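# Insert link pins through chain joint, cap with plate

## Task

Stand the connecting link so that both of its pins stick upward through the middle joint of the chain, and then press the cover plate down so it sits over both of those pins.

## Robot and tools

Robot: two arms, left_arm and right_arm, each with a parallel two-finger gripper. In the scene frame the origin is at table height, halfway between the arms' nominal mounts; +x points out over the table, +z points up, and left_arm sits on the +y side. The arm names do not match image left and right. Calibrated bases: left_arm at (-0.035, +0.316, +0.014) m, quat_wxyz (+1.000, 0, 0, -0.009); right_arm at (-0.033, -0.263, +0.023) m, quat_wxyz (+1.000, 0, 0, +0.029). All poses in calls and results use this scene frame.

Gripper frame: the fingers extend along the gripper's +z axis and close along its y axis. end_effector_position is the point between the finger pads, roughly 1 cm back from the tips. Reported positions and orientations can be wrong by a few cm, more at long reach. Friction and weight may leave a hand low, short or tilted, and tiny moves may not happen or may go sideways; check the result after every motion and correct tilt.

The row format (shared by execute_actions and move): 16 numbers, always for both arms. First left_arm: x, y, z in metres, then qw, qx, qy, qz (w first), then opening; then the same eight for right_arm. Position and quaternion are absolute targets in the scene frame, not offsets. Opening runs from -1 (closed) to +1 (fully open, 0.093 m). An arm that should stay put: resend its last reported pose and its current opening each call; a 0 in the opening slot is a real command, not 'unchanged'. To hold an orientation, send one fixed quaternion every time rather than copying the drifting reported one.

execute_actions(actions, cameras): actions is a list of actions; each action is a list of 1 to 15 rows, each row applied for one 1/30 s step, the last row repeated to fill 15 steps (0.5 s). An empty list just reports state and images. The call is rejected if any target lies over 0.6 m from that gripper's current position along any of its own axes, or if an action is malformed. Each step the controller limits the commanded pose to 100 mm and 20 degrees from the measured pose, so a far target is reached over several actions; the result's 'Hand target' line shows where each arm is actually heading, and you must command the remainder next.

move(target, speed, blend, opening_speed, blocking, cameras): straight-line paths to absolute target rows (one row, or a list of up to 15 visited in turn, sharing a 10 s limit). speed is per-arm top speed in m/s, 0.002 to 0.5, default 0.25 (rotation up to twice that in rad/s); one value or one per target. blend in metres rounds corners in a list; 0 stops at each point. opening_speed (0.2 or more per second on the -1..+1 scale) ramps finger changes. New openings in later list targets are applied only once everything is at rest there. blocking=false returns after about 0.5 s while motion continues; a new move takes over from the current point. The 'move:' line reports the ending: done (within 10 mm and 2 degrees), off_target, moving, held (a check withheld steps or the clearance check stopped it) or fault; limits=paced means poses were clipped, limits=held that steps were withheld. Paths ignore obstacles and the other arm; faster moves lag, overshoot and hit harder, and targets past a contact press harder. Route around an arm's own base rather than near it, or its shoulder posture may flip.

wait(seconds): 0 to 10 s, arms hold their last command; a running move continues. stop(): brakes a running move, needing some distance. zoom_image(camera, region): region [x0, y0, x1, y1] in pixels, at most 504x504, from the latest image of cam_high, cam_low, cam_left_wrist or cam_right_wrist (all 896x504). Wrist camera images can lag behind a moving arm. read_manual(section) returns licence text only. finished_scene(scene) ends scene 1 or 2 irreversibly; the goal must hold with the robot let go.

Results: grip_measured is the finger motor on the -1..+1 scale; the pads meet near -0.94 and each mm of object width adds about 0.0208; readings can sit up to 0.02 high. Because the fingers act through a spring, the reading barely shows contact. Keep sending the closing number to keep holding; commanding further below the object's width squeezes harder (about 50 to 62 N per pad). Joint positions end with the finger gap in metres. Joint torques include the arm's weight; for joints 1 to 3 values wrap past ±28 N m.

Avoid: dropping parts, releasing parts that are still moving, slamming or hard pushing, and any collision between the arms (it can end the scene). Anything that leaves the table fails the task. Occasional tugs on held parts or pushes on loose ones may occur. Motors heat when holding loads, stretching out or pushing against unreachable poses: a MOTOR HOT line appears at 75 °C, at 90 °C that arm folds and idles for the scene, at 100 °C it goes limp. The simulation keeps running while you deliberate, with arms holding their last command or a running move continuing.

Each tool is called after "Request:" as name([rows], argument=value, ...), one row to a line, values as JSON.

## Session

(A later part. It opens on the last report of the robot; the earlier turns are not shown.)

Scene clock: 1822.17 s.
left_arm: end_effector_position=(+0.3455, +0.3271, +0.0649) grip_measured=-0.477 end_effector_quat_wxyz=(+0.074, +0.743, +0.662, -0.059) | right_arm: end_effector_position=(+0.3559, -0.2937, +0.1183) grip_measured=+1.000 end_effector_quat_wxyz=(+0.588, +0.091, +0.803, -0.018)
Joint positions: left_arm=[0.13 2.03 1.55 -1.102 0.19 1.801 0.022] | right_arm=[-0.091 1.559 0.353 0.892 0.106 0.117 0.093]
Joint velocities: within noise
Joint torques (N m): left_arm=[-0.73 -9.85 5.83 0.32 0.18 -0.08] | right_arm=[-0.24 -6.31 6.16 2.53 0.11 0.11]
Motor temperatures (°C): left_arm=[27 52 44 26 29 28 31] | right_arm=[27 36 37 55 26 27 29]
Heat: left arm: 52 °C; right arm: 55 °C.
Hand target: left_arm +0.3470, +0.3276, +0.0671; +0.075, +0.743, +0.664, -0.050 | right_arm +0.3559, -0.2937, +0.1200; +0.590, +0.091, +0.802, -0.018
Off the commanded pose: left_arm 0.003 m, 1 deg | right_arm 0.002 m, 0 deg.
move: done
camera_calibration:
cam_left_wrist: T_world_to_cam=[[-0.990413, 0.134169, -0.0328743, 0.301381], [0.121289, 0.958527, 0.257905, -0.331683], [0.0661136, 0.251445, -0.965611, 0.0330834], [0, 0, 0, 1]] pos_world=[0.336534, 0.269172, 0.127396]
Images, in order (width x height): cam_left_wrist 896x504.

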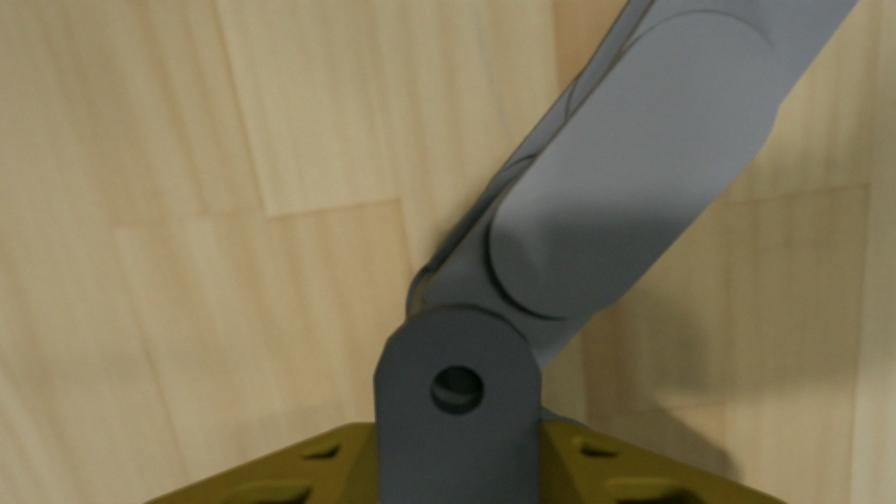

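Request:
move([
  [0.3460,0.3440,0.092,0.0744,0.7428,0.6639,-0.0504,-1.0,0.3559,-0.2937,0.12,0.590,0.091,0.802,-0.018,1.0],
  [0.3460,0.3292,0.092,0.0744,0.7428,0.6639,-0.0504,-1.0,0.3559,-0.2937,0.12,0.590,0.091,0.802,-0.018,1.0],
  [0.3468,0.3290,0.067,0.0744,0.7428,0.6639,-0.0504,-1.0,0.3559,-0.2937,0.12,0.590,0.091,0.802,-0.018,1.0],
], speed=[0.1,0.05,0.05], cameras=["cam_left_wrist"])

Request:
zoom_image(camera="cam_left_wrist", region=[425, 358, 489, 420])

Scene clock: 1839.27 s.
left_arm: end_effector_position=(+0.3452, +0.3288, +0.0648) grip_measured=-0.477 end_effector_quat_wxyz=(+0.074, +0.743, +0.662, -0.059) | right_arm: end_effector_position=(+0.3559, -0.2937, +0.1183) grip_measured=+1.000 end_effector_quat_wxyz=(+0.588, +0.091, +0.803, -0.018)
Joint positions: left_arm=[0.134 2.03 1.55 -1.103 0.189 1.804 0.022] | right_arm=[-0.091 1.559 0.353 0.892 0.106 0.117 0.093]
Joint velocities: within noise
Joint torques (N m): left_arm=[-0.66 -9.81 5.74 0.34 0.18 -0.08] | right_arm=[-0.21 -6.3 6.3 2.53 0.11 0.07]
Motor temperatures (°C): left_arm=[27 53 44 26 29 28 31] | right_arm=[27 36 37 55 26 27 29]
Heat: left arm: 53 °C; right arm: 55 °C.
Hand target: left_arm +0.3468, +0.3290, +0.0670; +0.074, +0.742, +0.664, -0.051 | right_arm +0.3559, -0.2937, +0.1200; +0.590, +0.091, +0.802, -0.018
Off the commanded pose: left_arm 0.003 m, 1 deg | right_arm 0.002 m, 0 deg.
move: done
camera_calibration:
cam_left_wrist: T_world_to_cam=[[-0.990479, 0.133795, -0.0323945, 0.301015], [0.120955, 0.9582, 0.259272, -0.333117], [0.0657298, 0.252885, -0.965261, 0.0322694], [0, 0, 0, 1]] pos_world=[0.33632, 0.270758, 0.127267]
Images, in order (width x height): cam_left_wrist 896x504.

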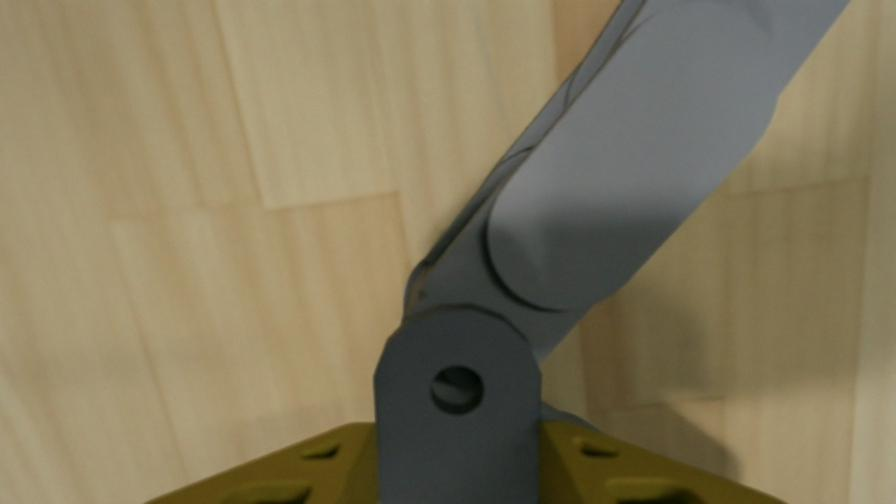

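Scaled by 7.875 from the camera's 896x504 image, which has a finer 1280x720 frame.

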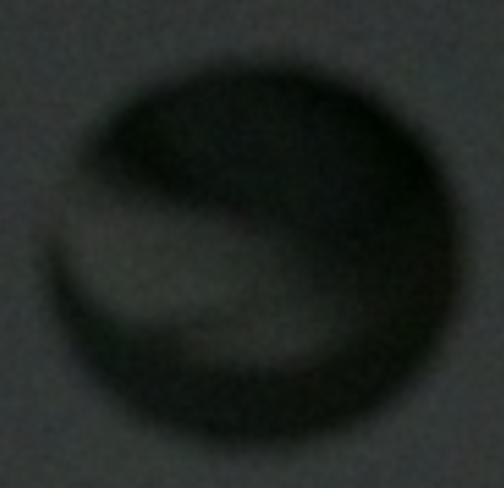

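Request:
move([
  [0.3478,0.3288,0.059,0.0744,0.7428,0.6639,-0.0504,-1.0,0.3559,-0.2937,0.12,0.590,0.091,0.802,-0.018,1.0],
], speed=0.03, cameras=["cam_left_wrist"])

Request:
zoom_image(camera="cam_left_wrist", region=[425, 358, 489, 420])

Scene clock: 1850.67 s.
left_arm: end_effector_position=(+0.3458, +0.3289, +0.0630) grip_measured=-0.477 end_effector_quat_wxyz=(+0.075, +0.743, +0.662, -0.057) | right_arm: end_effector_position=(+0.3559, -0.2937, +0.1183) grip_measured=+1.000 end_effector_quat_wxyz=(+0.588, +0.091, +0.803, -0.018)
Joint positions: left_arm=[0.134 2.03 1.543 -1.092 0.189 1.804 0.022] | right_arm=[-0.091 1.559 0.353 0.892 0.106 0.117 0.093]
Joint velocities: within noise
Joint torques (N m): left_arm=[-0.83 -8.88 4.98 0.49 0.2 -0.07] | right_arm=[-0.16 -6.28 6.32 2.5 0.11 0.1]
Motor temperatures (°C): left_arm=[27 53 44 26 29 28 31] | right_arm=[27 36 37 55 26 27 29]
Heat: left arm: 53 °C; right arm: 55 °C.
Hand target: left_arm +0.3478, +0.3288, +0.0591; +0.074, +0.743, +0.664, -0.051 | right_arm +0.3559, -0.2937, +0.1200; +0.590, +0.091, +0.802, -0.018
Off the commanded pose: left_arm 0.005 m, 1 deg | right_arm 0.002 m, 0 deg.
move: done
camera_calibration:
cam_left_wrist: T_world_to_cam=[[-0.990389, 0.133441, -0.0363868, 0.30184], [0.119532, 0.95812, 0.260229, -0.332327], [0.0695881, 0.253378, -0.964861, 0.028972], [0, 0, 0, 1]] pos_world=[0.336647, 0.27079, 0.125418]
Images, in order (width x height): cam_left_wrist 896x504.

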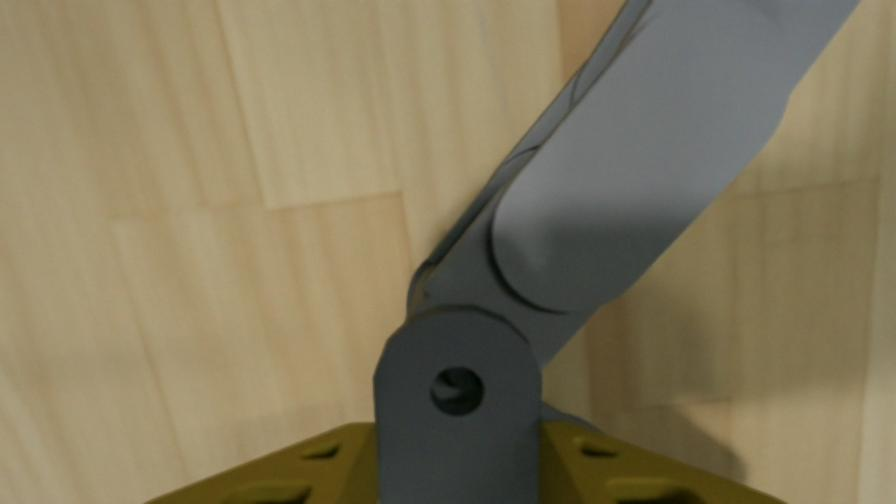

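Scaled by 7.875 from the camera's 896x504 image, which has a finer 1280x720 frame.

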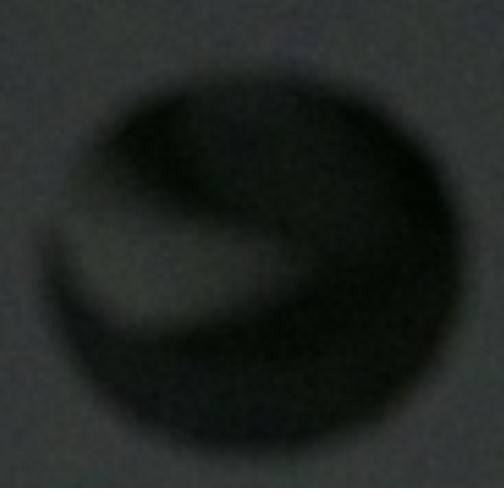

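Request:
move([
  [0.3470,0.3275,0.061,0.0744,0.7428,0.6639,-0.0504,-1.0,0.3559,-0.2937,0.12,0.590,0.091,0.802,-0.018,1.0],
], speed=0.03, cameras=["cam_left_wrist"])

Request:
zoom_image(camera="cam_left_wrist", region=[425, 358, 489, 420])

Scene clock: 1862.17 s.
left_arm: end_effector_position=(+0.3458, +0.3289, +0.0630) grip_measured=-0.477 end_effector_quat_wxyz=(+0.075, +0.743, +0.663, -0.057) | right_arm: end_effector_position=(+0.3559, -0.2937, +0.1183) grip_measured=+1.000 end_effector_quat_wxyz=(+0.588, +0.091, +0.803, -0.018)
Joint positions: left_arm=[0.134 2.03 1.543 -1.092 0.189 1.801 0.022] | right_arm=[-0.091 1.559 0.353 0.892 0.106 0.117 0.093]
Joint velocities: within noise
Joint torques (N m): left_arm=[-1.07 -9.35 5.05 0.45 0.2 -0.06] | right_arm=[-0.08 -6.22 6.17 2.53 0.1 0.09]
Motor temperatures (°C): left_arm=[27 52 43 26 29 28 31] | right_arm=[27 36 37 55 26 27 29]
Heat: left arm: 52 °C; right arm: 55 °C.
Hand target: left_arm +0.3470, +0.3275, +0.0611; +0.074, +0.743, +0.664, -0.051 | right_arm +0.3559, -0.2937, +0.1200; +0.590, +0.091, +0.802, -0.018
Off the commanded pose: left_arm 0.003 m, 1 deg | right_arm 0.002 m, 0 deg.
move: done
camera_calibration:
cam_left_wrist: T_world_to_cam=[[-0.990753, 0.130841, -0.035897, 0.30279], [0.117149, 0.95844, 0.260134, -0.331602], [0.0684413, 0.253523, -0.964905, 0.0293236], [0, 0, 0, 1]] pos_world=[0.33683, 0.270768, 0.125425]
Images, in order (width x height): cam_left_wrist 896x504.

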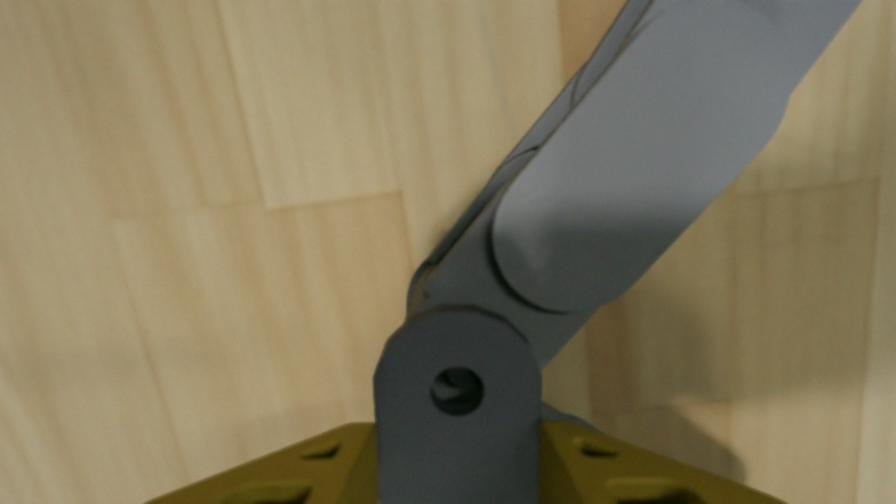

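Scaled by 7.875 from the camera's 896x504 image, which has a finer 1280x720 frame.

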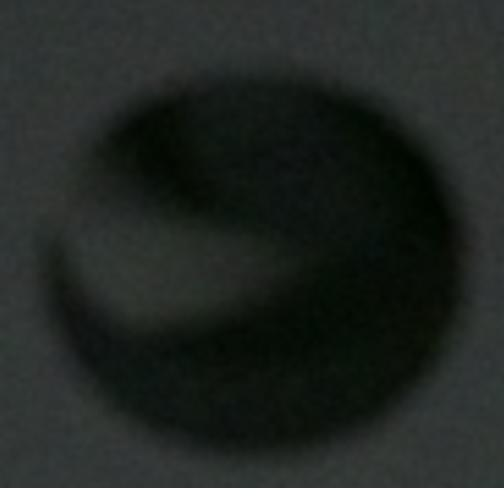

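Request:
move([
  [0.3460,0.3420,0.092,0.0744,0.7428,0.6639,-0.0504,-1.0,0.3559,-0.2937,0.12,0.590,0.091,0.802,-0.018,1.0],
  [0.3460,0.3276,0.092,0.0744,0.7428,0.6639,-0.0504,-1.0,0.3559,-0.2937,0.12,0.590,0.091,0.802,-0.018,1.0],
  [0.3470,0.3276,0.067,0.0744,0.7428,0.6639,-0.0504,-1.0,0.3559,-0.2937,0.12,0.590,0.091,0.802,-0.018,1.0],
  [0.3476,0.3274,0.060,0.0744,0.7428,0.6639,-0.0504,-1.0,0.3559,-0.2937,0.12,0.590,0.091,0.802,-0.018,1.0],
], speed=[0.1,0.05,0.05,0.03], cameras=["cam_left_wrist"])

Request:
zoom_image(camera="cam_left_wrist", region=[425, 358, 489, 420])

Scene clock: 1890.37 s.
left_arm: end_effector_position=(+0.3439, +0.3274, +0.0608) grip_measured=-0.477 end_effector_quat_wxyz=(+0.073, +0.743, +0.662, -0.059) | right_arm: end_effector_position=(+0.3559, -0.2937, +0.1183) grip_measured=+1.000 end_effector_quat_wxyz=(+0.588, +0.091, +0.803, -0.018)
Joint positions: left_arm=[0.13 2.03 1.534 -1.088 0.187 1.8 0.022] | right_arm=[-0.091 1.559 0.353 0.892 0.106 0.117 0.093]
Joint velocities: within noise
Joint torques (N m): left_arm=[-0.72 -9.09 5.86 0.42 0.21 -0.08] | right_arm=[-0.25 -6.52 6.06 2.55 0.11 0.16]
Motor temperatures (°C): left_arm=[27 52 42 26 29 28 31] | right_arm=[27 36 37 55 26 27 29]
Heat: left arm: 52 °C; right arm: 55 °C.
Hand target: left_arm +0.3476, +0.3275, +0.0601; +0.074, +0.743, +0.664, -0.050 | right_arm +0.3559, -0.2937, +0.1200; +0.590, +0.091, +0.802, -0.018
Off the commanded pose: left_arm 0.004 m, 1 deg | right_arm 0.002 m, 0 deg.
move: done
camera_calibration:
cam_left_wrist: T_world_to_cam=[[-0.990531, 0.133907, -0.0303017, 0.299682], [0.121549, 0.957938, 0.259962, -0.330728], [0.063838, 0.253818, -0.965143, 0.0291431], [0, 0, 0, 1]] pos_world=[0.335183, 0.26929, 0.123185]
Images, in order (width x height): cam_left_wrist 896x504.

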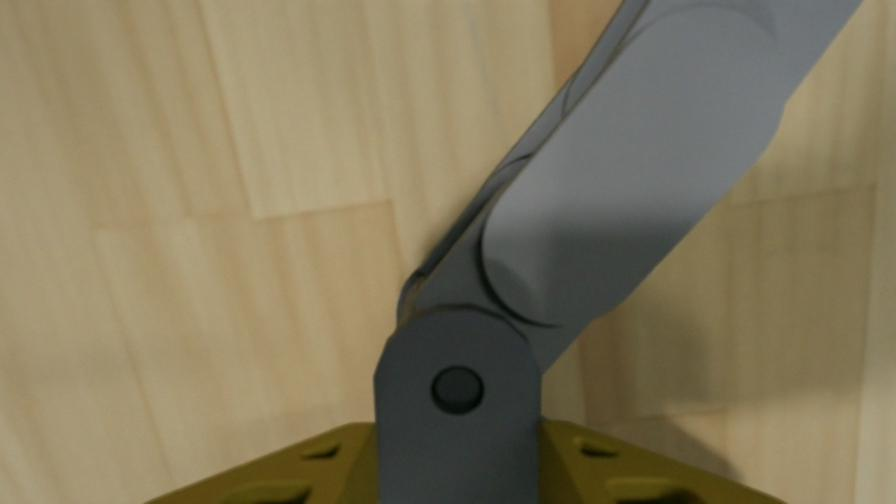

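Scaled by 7.875 from the camera's 896x504 image, which has a finer 1280x720 frame.

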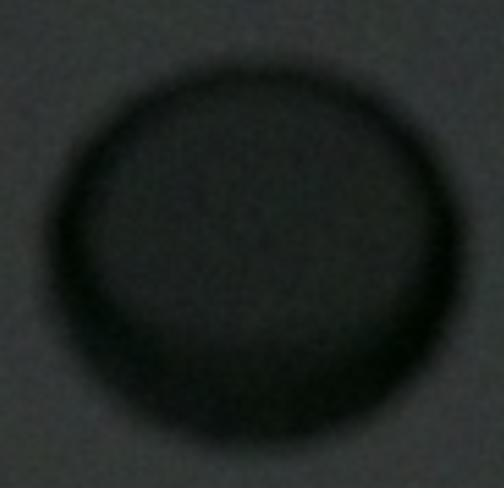

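Request:
move([
  [0.3465,0.3278,0.053,0.0744,0.7428,0.6639,-0.0504,-1.0,0.3559,-0.2937,0.12,0.590,0.091,0.802,-0.018,1.0],
], speed=0.03, cameras=["cam_left_wrist"])

Request:
zoom_image(camera="cam_left_wrist", region=[400, 350, 520, 460])

Scene clock: 1897.87 s.
left_arm: end_effector_position=(+0.3441, +0.3274, +0.0566) grip_measured=-0.477 end_effector_quat_wxyz=(+0.074, +0.744, +0.662, -0.057) | right_arm: end_effector_position=(+0.3559, -0.2937, +0.1183) grip_measured=+1.000 end_effector_quat_wxyz=(+0.588, +0.091, +0.803, -0.018)
Joint positions: left_arm=[0.13 2.03 1.517 -1.065 0.187 1.8 0.022] | right_arm=[-0.091 1.559 0.353 0.892 0.106 0.117 0.093]
Joint velocities: within noise
Joint torques (N m): left_arm=[-0.59 -8.75 5.24 0.47 0.21 -0.06] | right_arm=[-0.05 -6.46 6.26 2.52 0.1 0.11]
Motor temperatures (°C): left_arm=[27 51 42 26 29 28 31] | right_arm=[27 36 37 55 26 27 29]
Heat: left arm: 51 °C; right arm: 55 °C.
Hand target: left_arm +0.3465, +0.3279, +0.0531; +0.074, +0.743, +0.664, -0.050 | right_arm +0.3559, -0.2937, +0.1200; +0.590, +0.091, +0.802, -0.018
Off the commanded pose: left_arm 0.004 m, 1 deg | right_arm 0.002 m, 0 deg.
move: done
camera_calibration:
cam_left_wrist: T_world_to_cam=[[-0.990356, 0.133927, -0.0354769, 0.299923], [0.120166, 0.957781, 0.26118, -0.329213], [0.0689583, 0.254399, -0.964638, 0.0231021], [0, 0, 0, 1]] pos_world=[0.334997, 0.269269, 0.118909]
Images, in order (width x height): cam_left_wrist 896x504.

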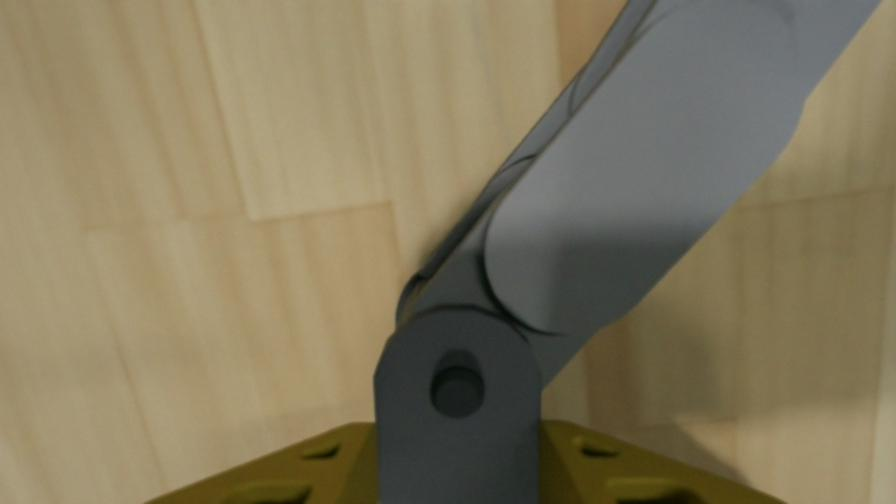

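Scaled by 4.200 from the camera's 896x504 image, which has a finer 1280x720 frame.

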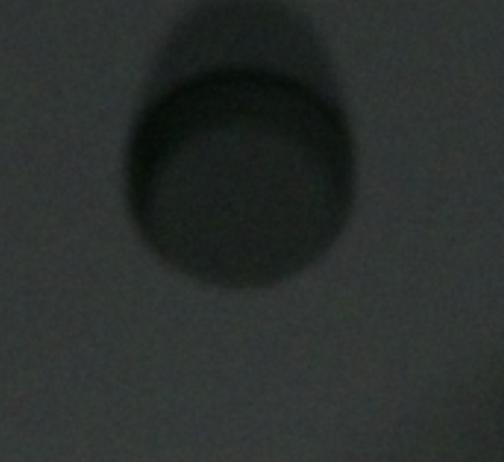

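Request:
move(target=[0.3465,0.3278,0.049,0.0744,0.7428,0.6639,-0.0504,-1.0,0.3559,-0.2937,0.12,0.590,0.091,0.802,-0.018,1.0], speed=0.03)

Scene clock: 1915.87 s.
left_arm: end_effector_position=(+0.3441, +0.3274, +0.0546) grip_measured=-0.477 end_effector_quat_wxyz=(+0.075, +0.744, +0.662, -0.056) | right_arm: end_effector_position=(+0.3559, -0.2937, +0.1183) grip_measured=+1.000 end_effector_quat_wxyz=(+0.588, +0.091, +0.803, -0.018)
Joint positions: left_arm=[0.13 2.03 1.509 -1.055 0.187 1.8 0.022] | right_arm=[-0.091 1.559 0.353 0.892 0.106 0.117 0.093]
Joint velocities: within noise
Joint torques (N m): left_arm=[-0.59 -8.4 5.11 0.51 0.22 -0.07] | right_arm=[-0.27 -6.35 6.2 2.53 0.09 0.11]
Motor temperatures (°C): left_arm=[27 51 42 26 29 28 31] | right_arm=[27 36 37 55 26 27 29]
Heat: left arm: 51 °C; right arm: 55 °C.
Hand target: left_arm +0.3464, +0.3279, +0.0491; +0.074, +0.743, +0.664, -0.050 | right_arm +0.3559, -0.2937, +0.1200; +0.590, +0.091, +0.802, -0.018
Off the commanded pose: left_arm 0.006 m, 1 deg | right_arm 0.002 m, 0 deg.
move: done
camera_calibration:
cam_left_wrist: T_world_to_cam=[[-0.990273, 0.133936, -0.0376946, 0.299938], [0.119571, 0.957714, 0.2617, -0.328505], [0.0711519, 0.254647, -0.964413, 0.0203755], [0, 0, 0, 1]] pos_world=[0.334851, 0.269252, 0.116926]
cam_right_wrist: T_world_to_cam=[[-0.161802, -0.985515, -0.0507939, -0.228113], [-0.702732, 0.151206, -0.695201, 0.41119], [0.692812, -0.0767906, -0.717018, -0.099574], [0, 0, 0, 1]] pos_world=[0.321033, -0.29463, 0.202877]

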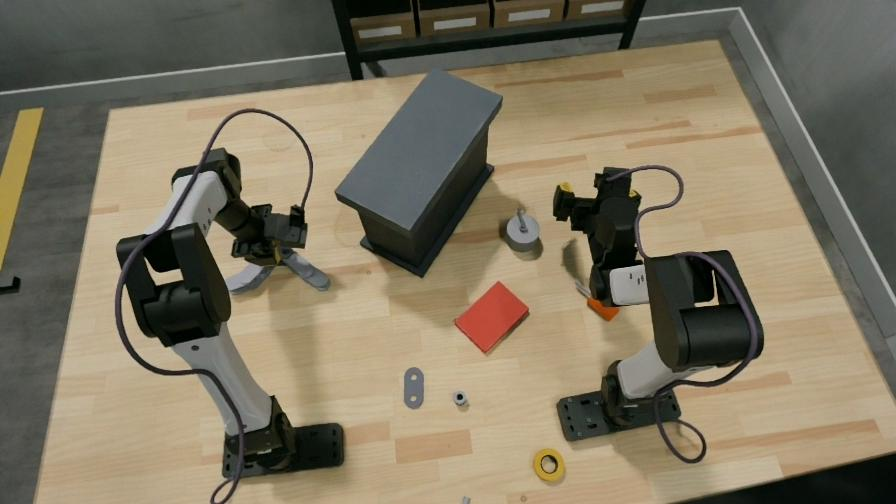

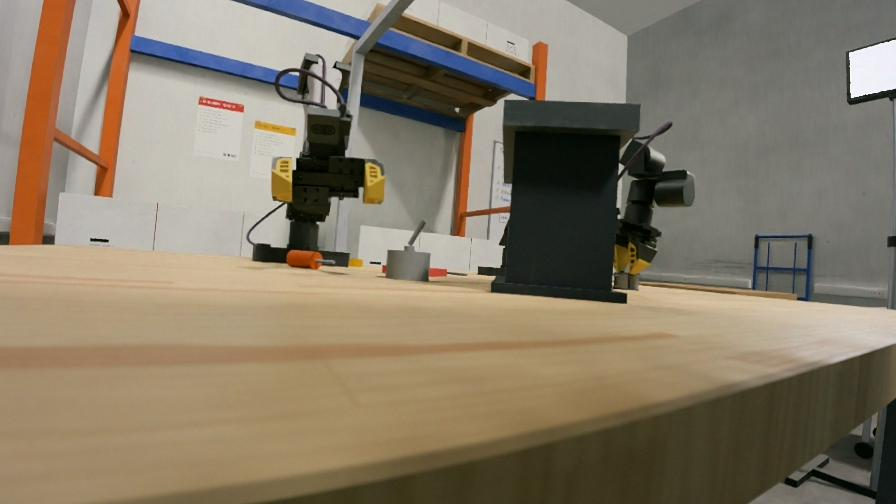

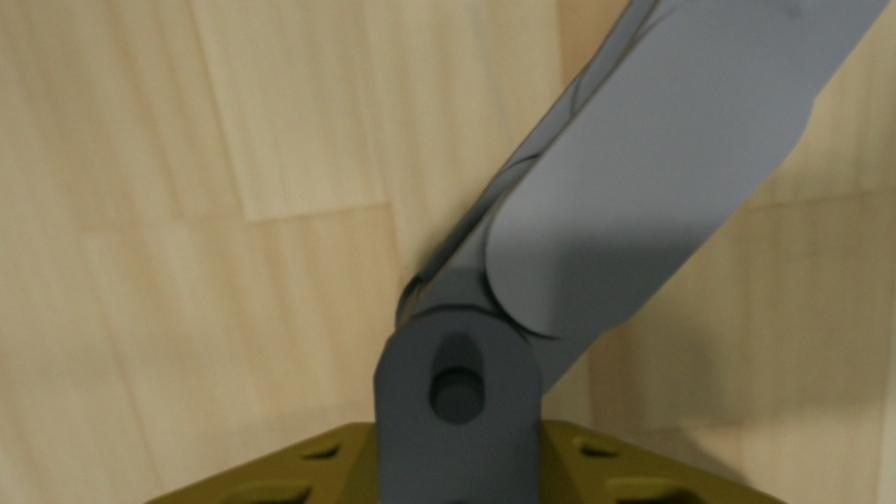

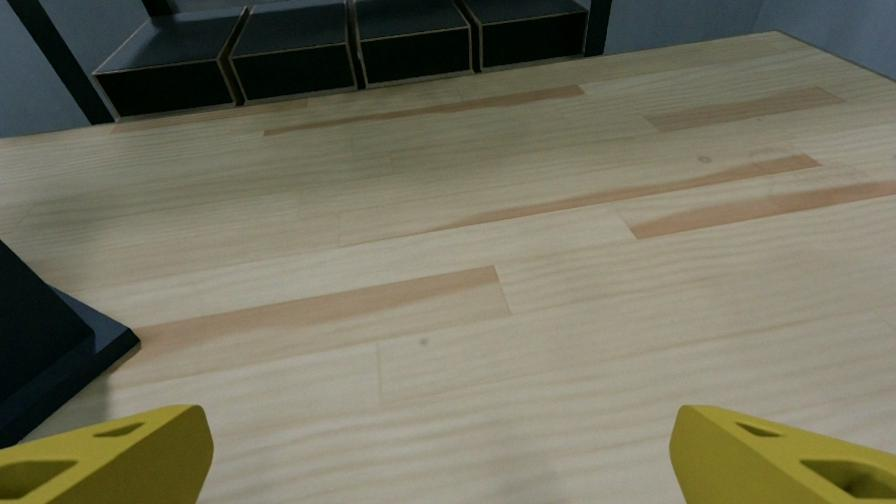

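Request:
zoom_image(camera="cam_left_wrist", region=[340, 260, 580, 504])

Request:
move(target=[0.3465,0.3278,0.045,0.0744,0.7428,0.6639,-0.0504,-1.0,0.3559,-0.2937,0.12,0.590,0.091,0.802,-0.018,1.0], speed=0.03, cameras=["cam_left_wrist"])

Request:
zoom_image(camera="cam_left_wrist", region=[340, 260, 580, 504])

Scaled by 2.066 from the camera's 896x504 image, which has a finer 1280x720 frame.

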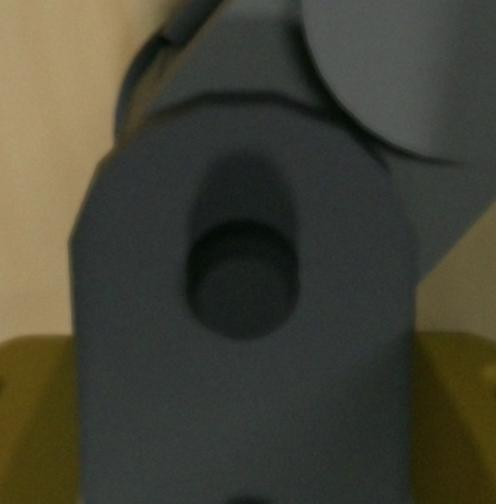

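Scene clock: 1924.27 s.
left_arm: end_effector_position=(+0.3441, +0.3274, +0.0534) grip_measured=-0.477 end_effector_quat_wxyz=(+0.075, +0.744, +0.662, -0.056) | right_arm: end_effector_position=(+0.3559, -0.2937, +0.1183) grip_measured=+1.000 end_effector_quat_wxyz=(+0.588, +0.091, +0.803, -0.018)
Joint positions: left_arm=[0.13 2.03 1.504 -1.049 0.187 1.8 0.022] | right_arm=[-0.091 1.559 0.353 0.892 0.106 0.117 0.093]
Joint velocities: within noise
Joint torques (N m): left_arm=[-0.68 -8.12 4.56 0.58 0.21 -0.06] | right_arm=[-0.18 -6.15 6.31 2.54 0.08 0.09]
Motor temperatures (°C): left_arm=[27 50 42 26 29 28 31] | right_arm=[27 36 37 55 26 27 29]
Heat: left arm: 50 °C; right arm: 55 °C.
Hand target: left_arm +0.3463, +0.3279, +0.0452; +0.074, +0.743, +0.664, -0.051 | right_arm +0.3559, -0.2937, +0.1200; +0.590, +0.091, +0.802, -0.018
Off the commanded pose: left_arm 0.009 m, 1 deg | right_arm 0.002 m, 0 deg.
move: done
camera_calibration:
cam_left_wrist: T_world_to_cam=[[-0.990214, 0.133943, -0.039173, 0.299965], [0.119174, 0.957669, 0.262046, -0.328061], [0.072614, 0.254813, -0.96426, 0.0186485], [0, 0, 0, 1]] pos_world=[0.334772, 0.269243, 0.115699]
Images, in order (width x height): cam_left_wrist 896x504.

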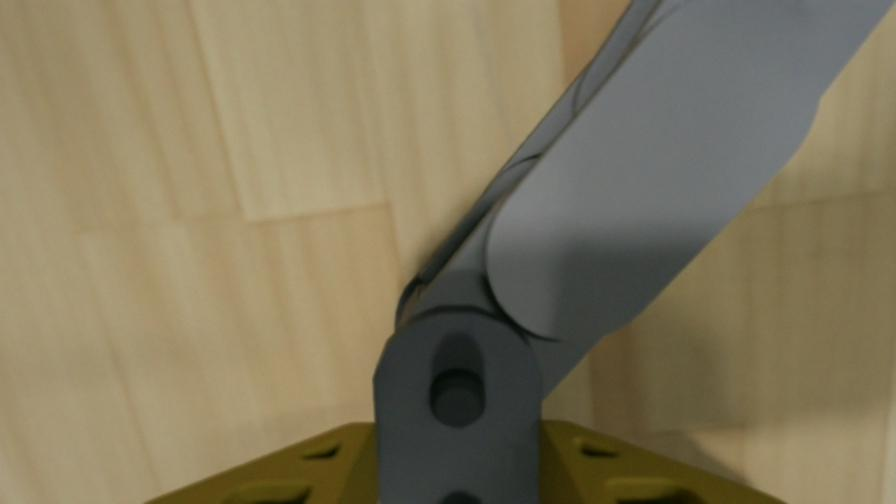

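Scaled by 2.066 from the camera's 896x504 image, which has a finer 1280x720 frame.

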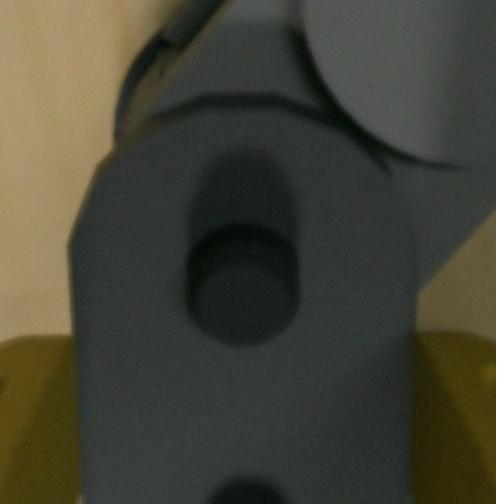

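Request:
zoom_image(camera="cam_left_wrist", region=[400, 400, 520, 504])

Request:
zoom_image(camera="cam_high", region=[380, 350, 450, 420])

Scaled by 4.200 from the camera's 896x504 image, which has a finer 1280x720 frame.

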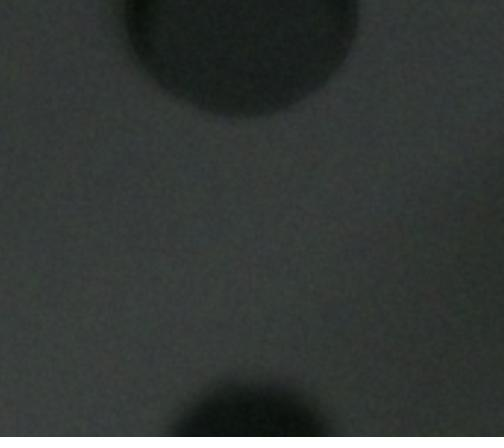

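This scene's latest camera images include none from cam_high. They are from: cam_left_wrist. cam_high's image comes with the result of a call that names it in "cameras".

Request:
move(target=[0.3465,0.3278,0.046,0.104,0.740,0.660,-0.083,-1.0,0.3559,-0.2937,0.12,0.590,0.091,0.802,-0.018,1.0], speed=0.03, cameras=["cam_left_wrist","cam_high","cam_low"])

Request:
zoom_image(camera="cam_left_wrist", region=[340, 260, 580, 504])

Request:
zoom_image(camera="cam_low", region=[580, 200, 680, 310])

Request:
zoom_image(camera="cam_high", region=[220, 200, 350, 310])

Scene clock: 1959.60 s.
left_arm: end_effector_position=(+0.3440, +0.3260, +0.0534) grip_measured=-0.477 end_effector_quat_wxyz=(+0.103, +0.740, +0.660, -0.078) | right_arm: end_effector_position=(+0.3559, -0.2937, +0.1183) grip_measured=+1.000 end_effector_quat_wxyz=(+0.588, +0.091, +0.803, -0.018)
Joint positions: left_arm=[0.158 2.038 1.504 -1.052 0.259 1.828 0.022] | right_arm=[-0.091 1.559 0.353 0.892 0.106 0.117 0.093]
Joint velocities: within noise
Joint torques (N m): left_arm=[0.36 -6.84 6.71 0.32 0.38 0.08] | right_arm=[-0.14 -6.45 6.2 2.55 0.12 0.07]
Motor temperatures (°C): left_arm=[27 48 41 26 29 28 31] | right_arm=[27 36 37 55 26 27 29]
Heat: left arm: 48 °C; right arm: 55 °C.
Hand target: left_arm +0.3463, +0.3277, +0.0460; +0.104, +0.740, +0.660, -0.083 | right_arm +0.3559, -0.2937, +0.1200; +0.590, +0.091, +0.802, -0.018
Off the commanded pose: left_arm 0.008 m, 1 deg | right_arm 0.002 m, 0 deg.
move: done
camera_calibration:
cam_left_wrist: T_world_to_cam=[[-0.99015, 0.129645, -0.0528717, 0.302116], [0.11725, 0.974176, 0.192959, -0.327681], [0.0765226, 0.184859, -0.979781, 0.0412716], [0, 0, 0, 1]] pos_world=[0.334402, 0.272421, 0.119639]
Images, in order (width x height): cam_high 896x504, cam_low 896x504, cam_left_wrist 896x504.

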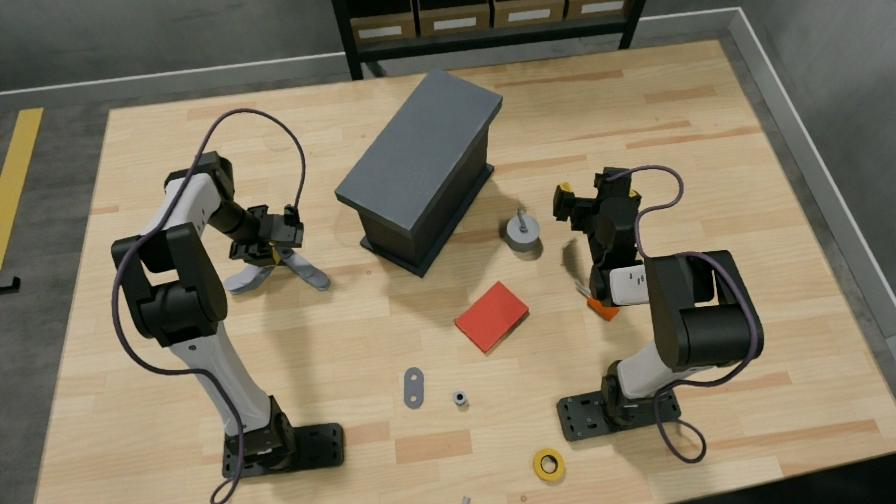

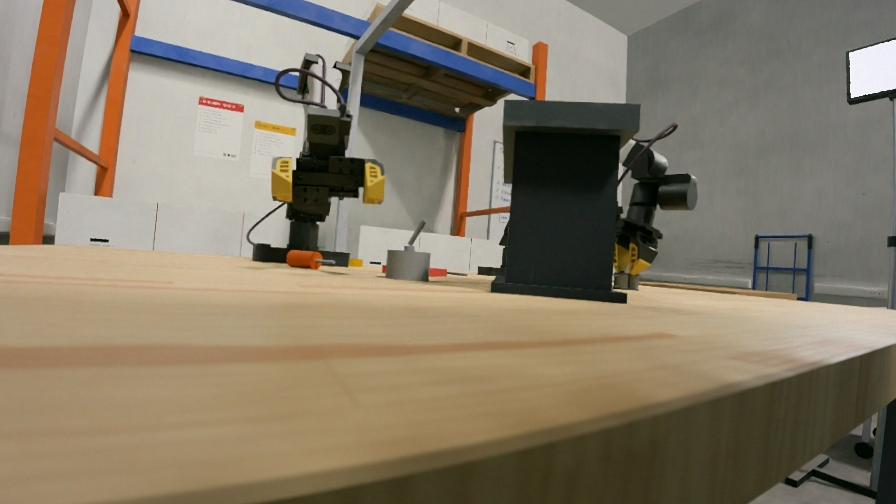

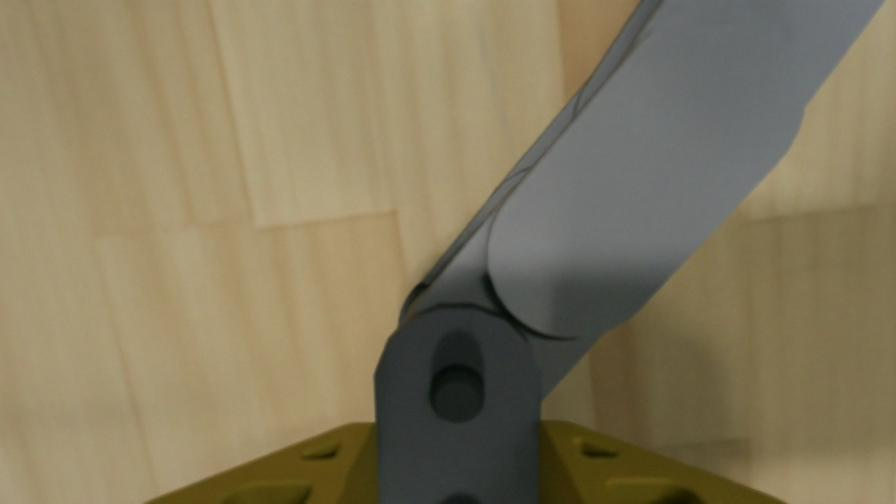

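Scaled by 2.066 from the camera's 896x504 image, which has a finer 1280x720 frame.

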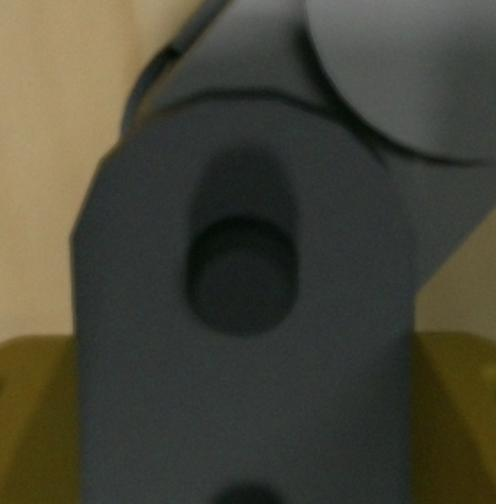

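Scaled by 4.582 from the camera's 896x504 image, which has a finer 1280x720 frame.

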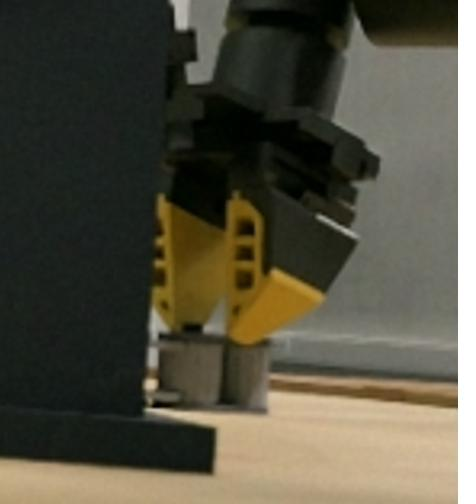

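Scaled by 3.877 from the camera's 896x504 image, which has a finer 1280x720 frame.

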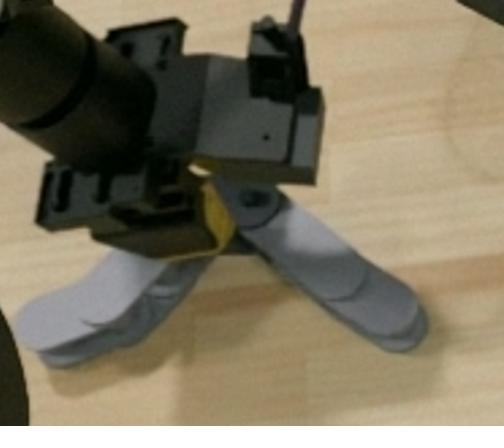

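Request:
move(target=[0.3455,0.3278,0.051,0.104,0.740,0.660,-0.083,-1.0,0.3559,-0.2937,0.12,0.590,0.091,0.802,-0.018,1.0], speed=0.03, cameras=["cam_left_wrist"])

Request:
move(target=[0.3455,0.3278,0.051,0.104,0.740,0.660,-0.083,-0.3,0.3559,-0.2937,0.12,0.590,0.091,0.802,-0.018,1.0], speed=0.03, opening_speed=0.4, cameras=["cam_left_wrist","cam_high","cam_low"])

Request:
zoom_image(camera="cam_left_wrist", region=[340, 260, 580, 504])

Request:
zoom_image(camera="cam_low", region=[580, 200, 680, 310])

Scene clock: 1982.03 s.
left_arm: end_effector_position=(+0.3440, +0.3259, +0.0537) grip_measured=-0.477 end_effector_quat_wxyz=(+0.104, +0.740, +0.660, -0.078) | right_arm: end_effector_position=(+0.3559, -0.2937, +0.1183) grip_measured=+1.000 end_effector_quat_wxyz=(+0.588, +0.091, +0.803, -0.018)
Joint positions: left_arm=[0.158 2.038 1.505 -1.054 0.26 1.829 0.022] | right_arm=[-0.091 1.559 0.353 0.892 0.106 0.117 0.093]
Joint velocities: within noise
Joint torques (N m): left_arm=[0.39 -7.66 7.28 0.16 0.37 0.07] | right_arm=[-0.24 -6.37 6.19 2.55 0.13 0.06]
Motor temperatures (°C): left_arm=[27 45 42 26 29 28 31] | right_arm=[27 36 37 55 26 27 29]
Heat: left arm: 45 °C; right arm: 55 °C.
Hand target: left_arm +0.3454, +0.3277, +0.0510; +0.104, +0.740, +0.660, -0.083 | right_arm +0.3559, -0.2937, +0.1200; +0.590, +0.091, +0.802, -0.018
Off the commanded pose: left_arm 0.004 m, 1 deg | right_arm 0.002 m, 0 deg.
move: done
camera_calibration:
cam_left_wrist: T_world_to_cam=[[-0.990113, 0.129956, -0.0528041, 0.302042], [0.117631, 0.974288, 0.192158, -0.327746], [0.0764187, 0.184047, -0.979942, 0.041907], [0, 0, 0, 1]] pos_world=[0.334406, 0.272354, 0.119995]
Images, in order (width x height): cam_left_wrist 896x504.

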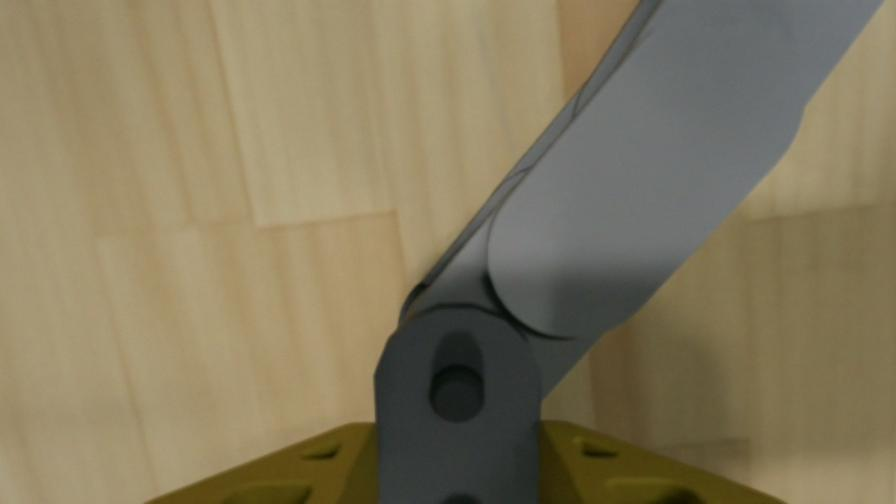

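Scene clock: 1984.10 s.
left_arm: end_effector_position=(+0.3433, +0.3258, +0.0504) grip_measured=-0.302 end_effector_quat_wxyz=(+0.101, +0.740, +0.660, -0.082) | right_arm: end_effector_position=(+0.3559, -0.2937, +0.1183) grip_measured=+1.000 end_effector_quat_wxyz=(+0.588, +0.091, +0.803, -0.018)
Joint positions: left_arm=[0.158 2.047 1.505 -1.054 0.26 1.829 0.031] | right_arm=[-0.091 1.559 0.353 0.892 0.106 0.117 0.093]
Joint velocities: within noise
Joint torques (N m): left_arm=[0.36 -8.36 7.31 0.16 0.37 0.08] | right_arm=[-0.18 -6.34 6.27 2.55 0.11 0.11]
Motor temperatures (°C): left_arm=[27 45 42 26 29 28 31] | right_arm=[27 36 37 55 26 27 29]
Heat: left arm: 45 °C; right arm: 55 °C.
Hand target: left_arm +0.3455, +0.3277, +0.0509; +0.104, +0.740, +0.660, -0.083 | right_arm +0.3559, -0.2937, +0.1200; +0.590, +0.091, +0.802, -0.018
Off the commanded pose: left_arm 0.003 m, 0 deg | right_arm 0.002 m, 0 deg.
move: done
camera_calibration:
cam_left_wrist: T_world_to_cam=[[-0.990499, 0.130259, -0.0440898, 0.3008], [0.119703, 0.974488, 0.189852, -0.327605], [0.0676949, 0.18277, -0.980822, 0.0422355], [0, 0, 0, 1]] pos_world=[0.334298, 0.272345, 0.116884]
Images, in order (width x height): cam_high 896x504, cam_low 896x504, cam_left_wrist 896x504.

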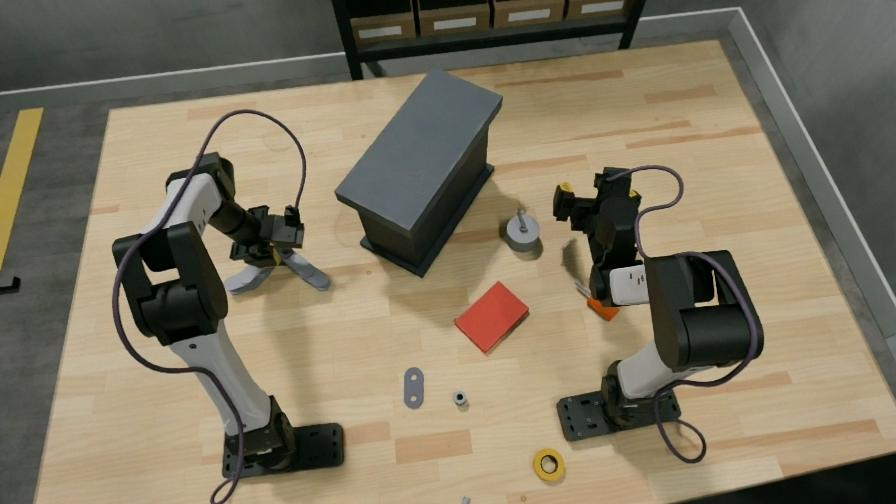

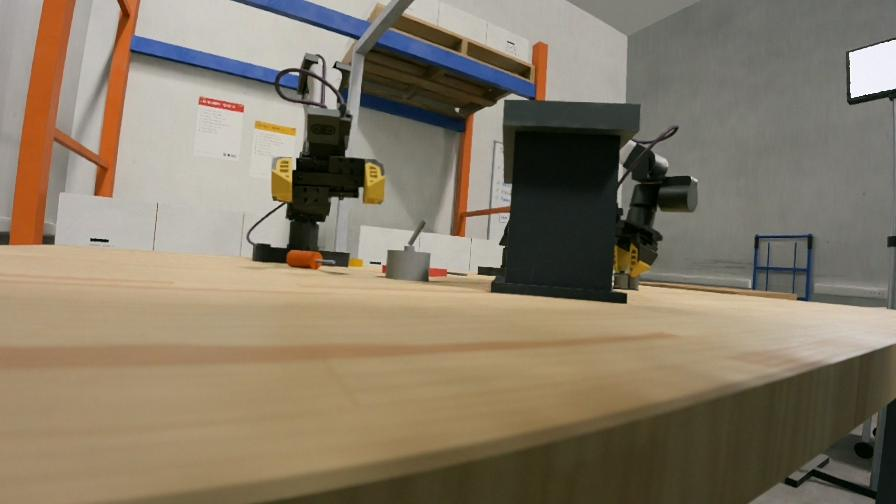

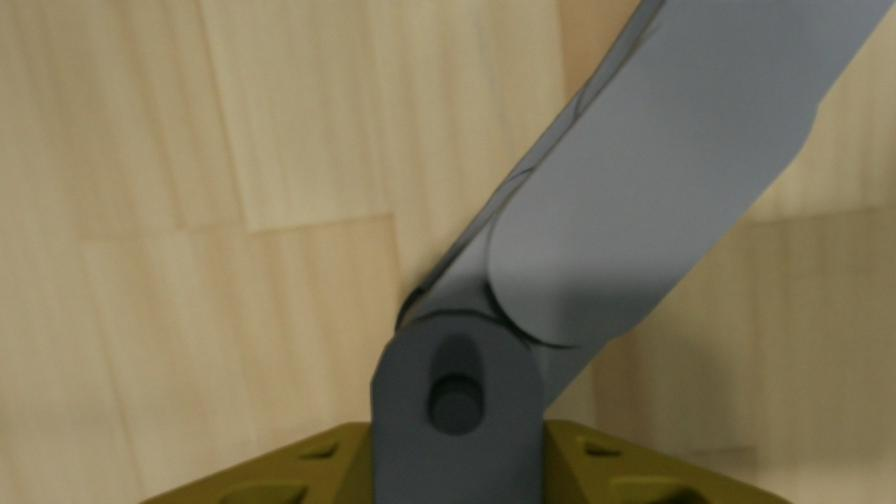

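Scaled by 2.066 from the camera's 896x504 image, which has a finer 1280x720 frame.

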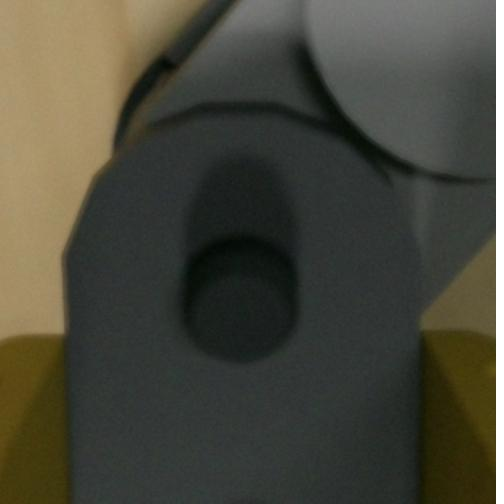

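Scaled by 4.582 from the camera's 896x504 image, which has a finer 1280x720 frame.

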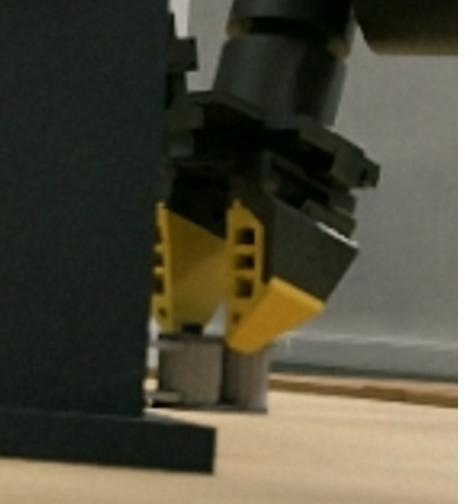

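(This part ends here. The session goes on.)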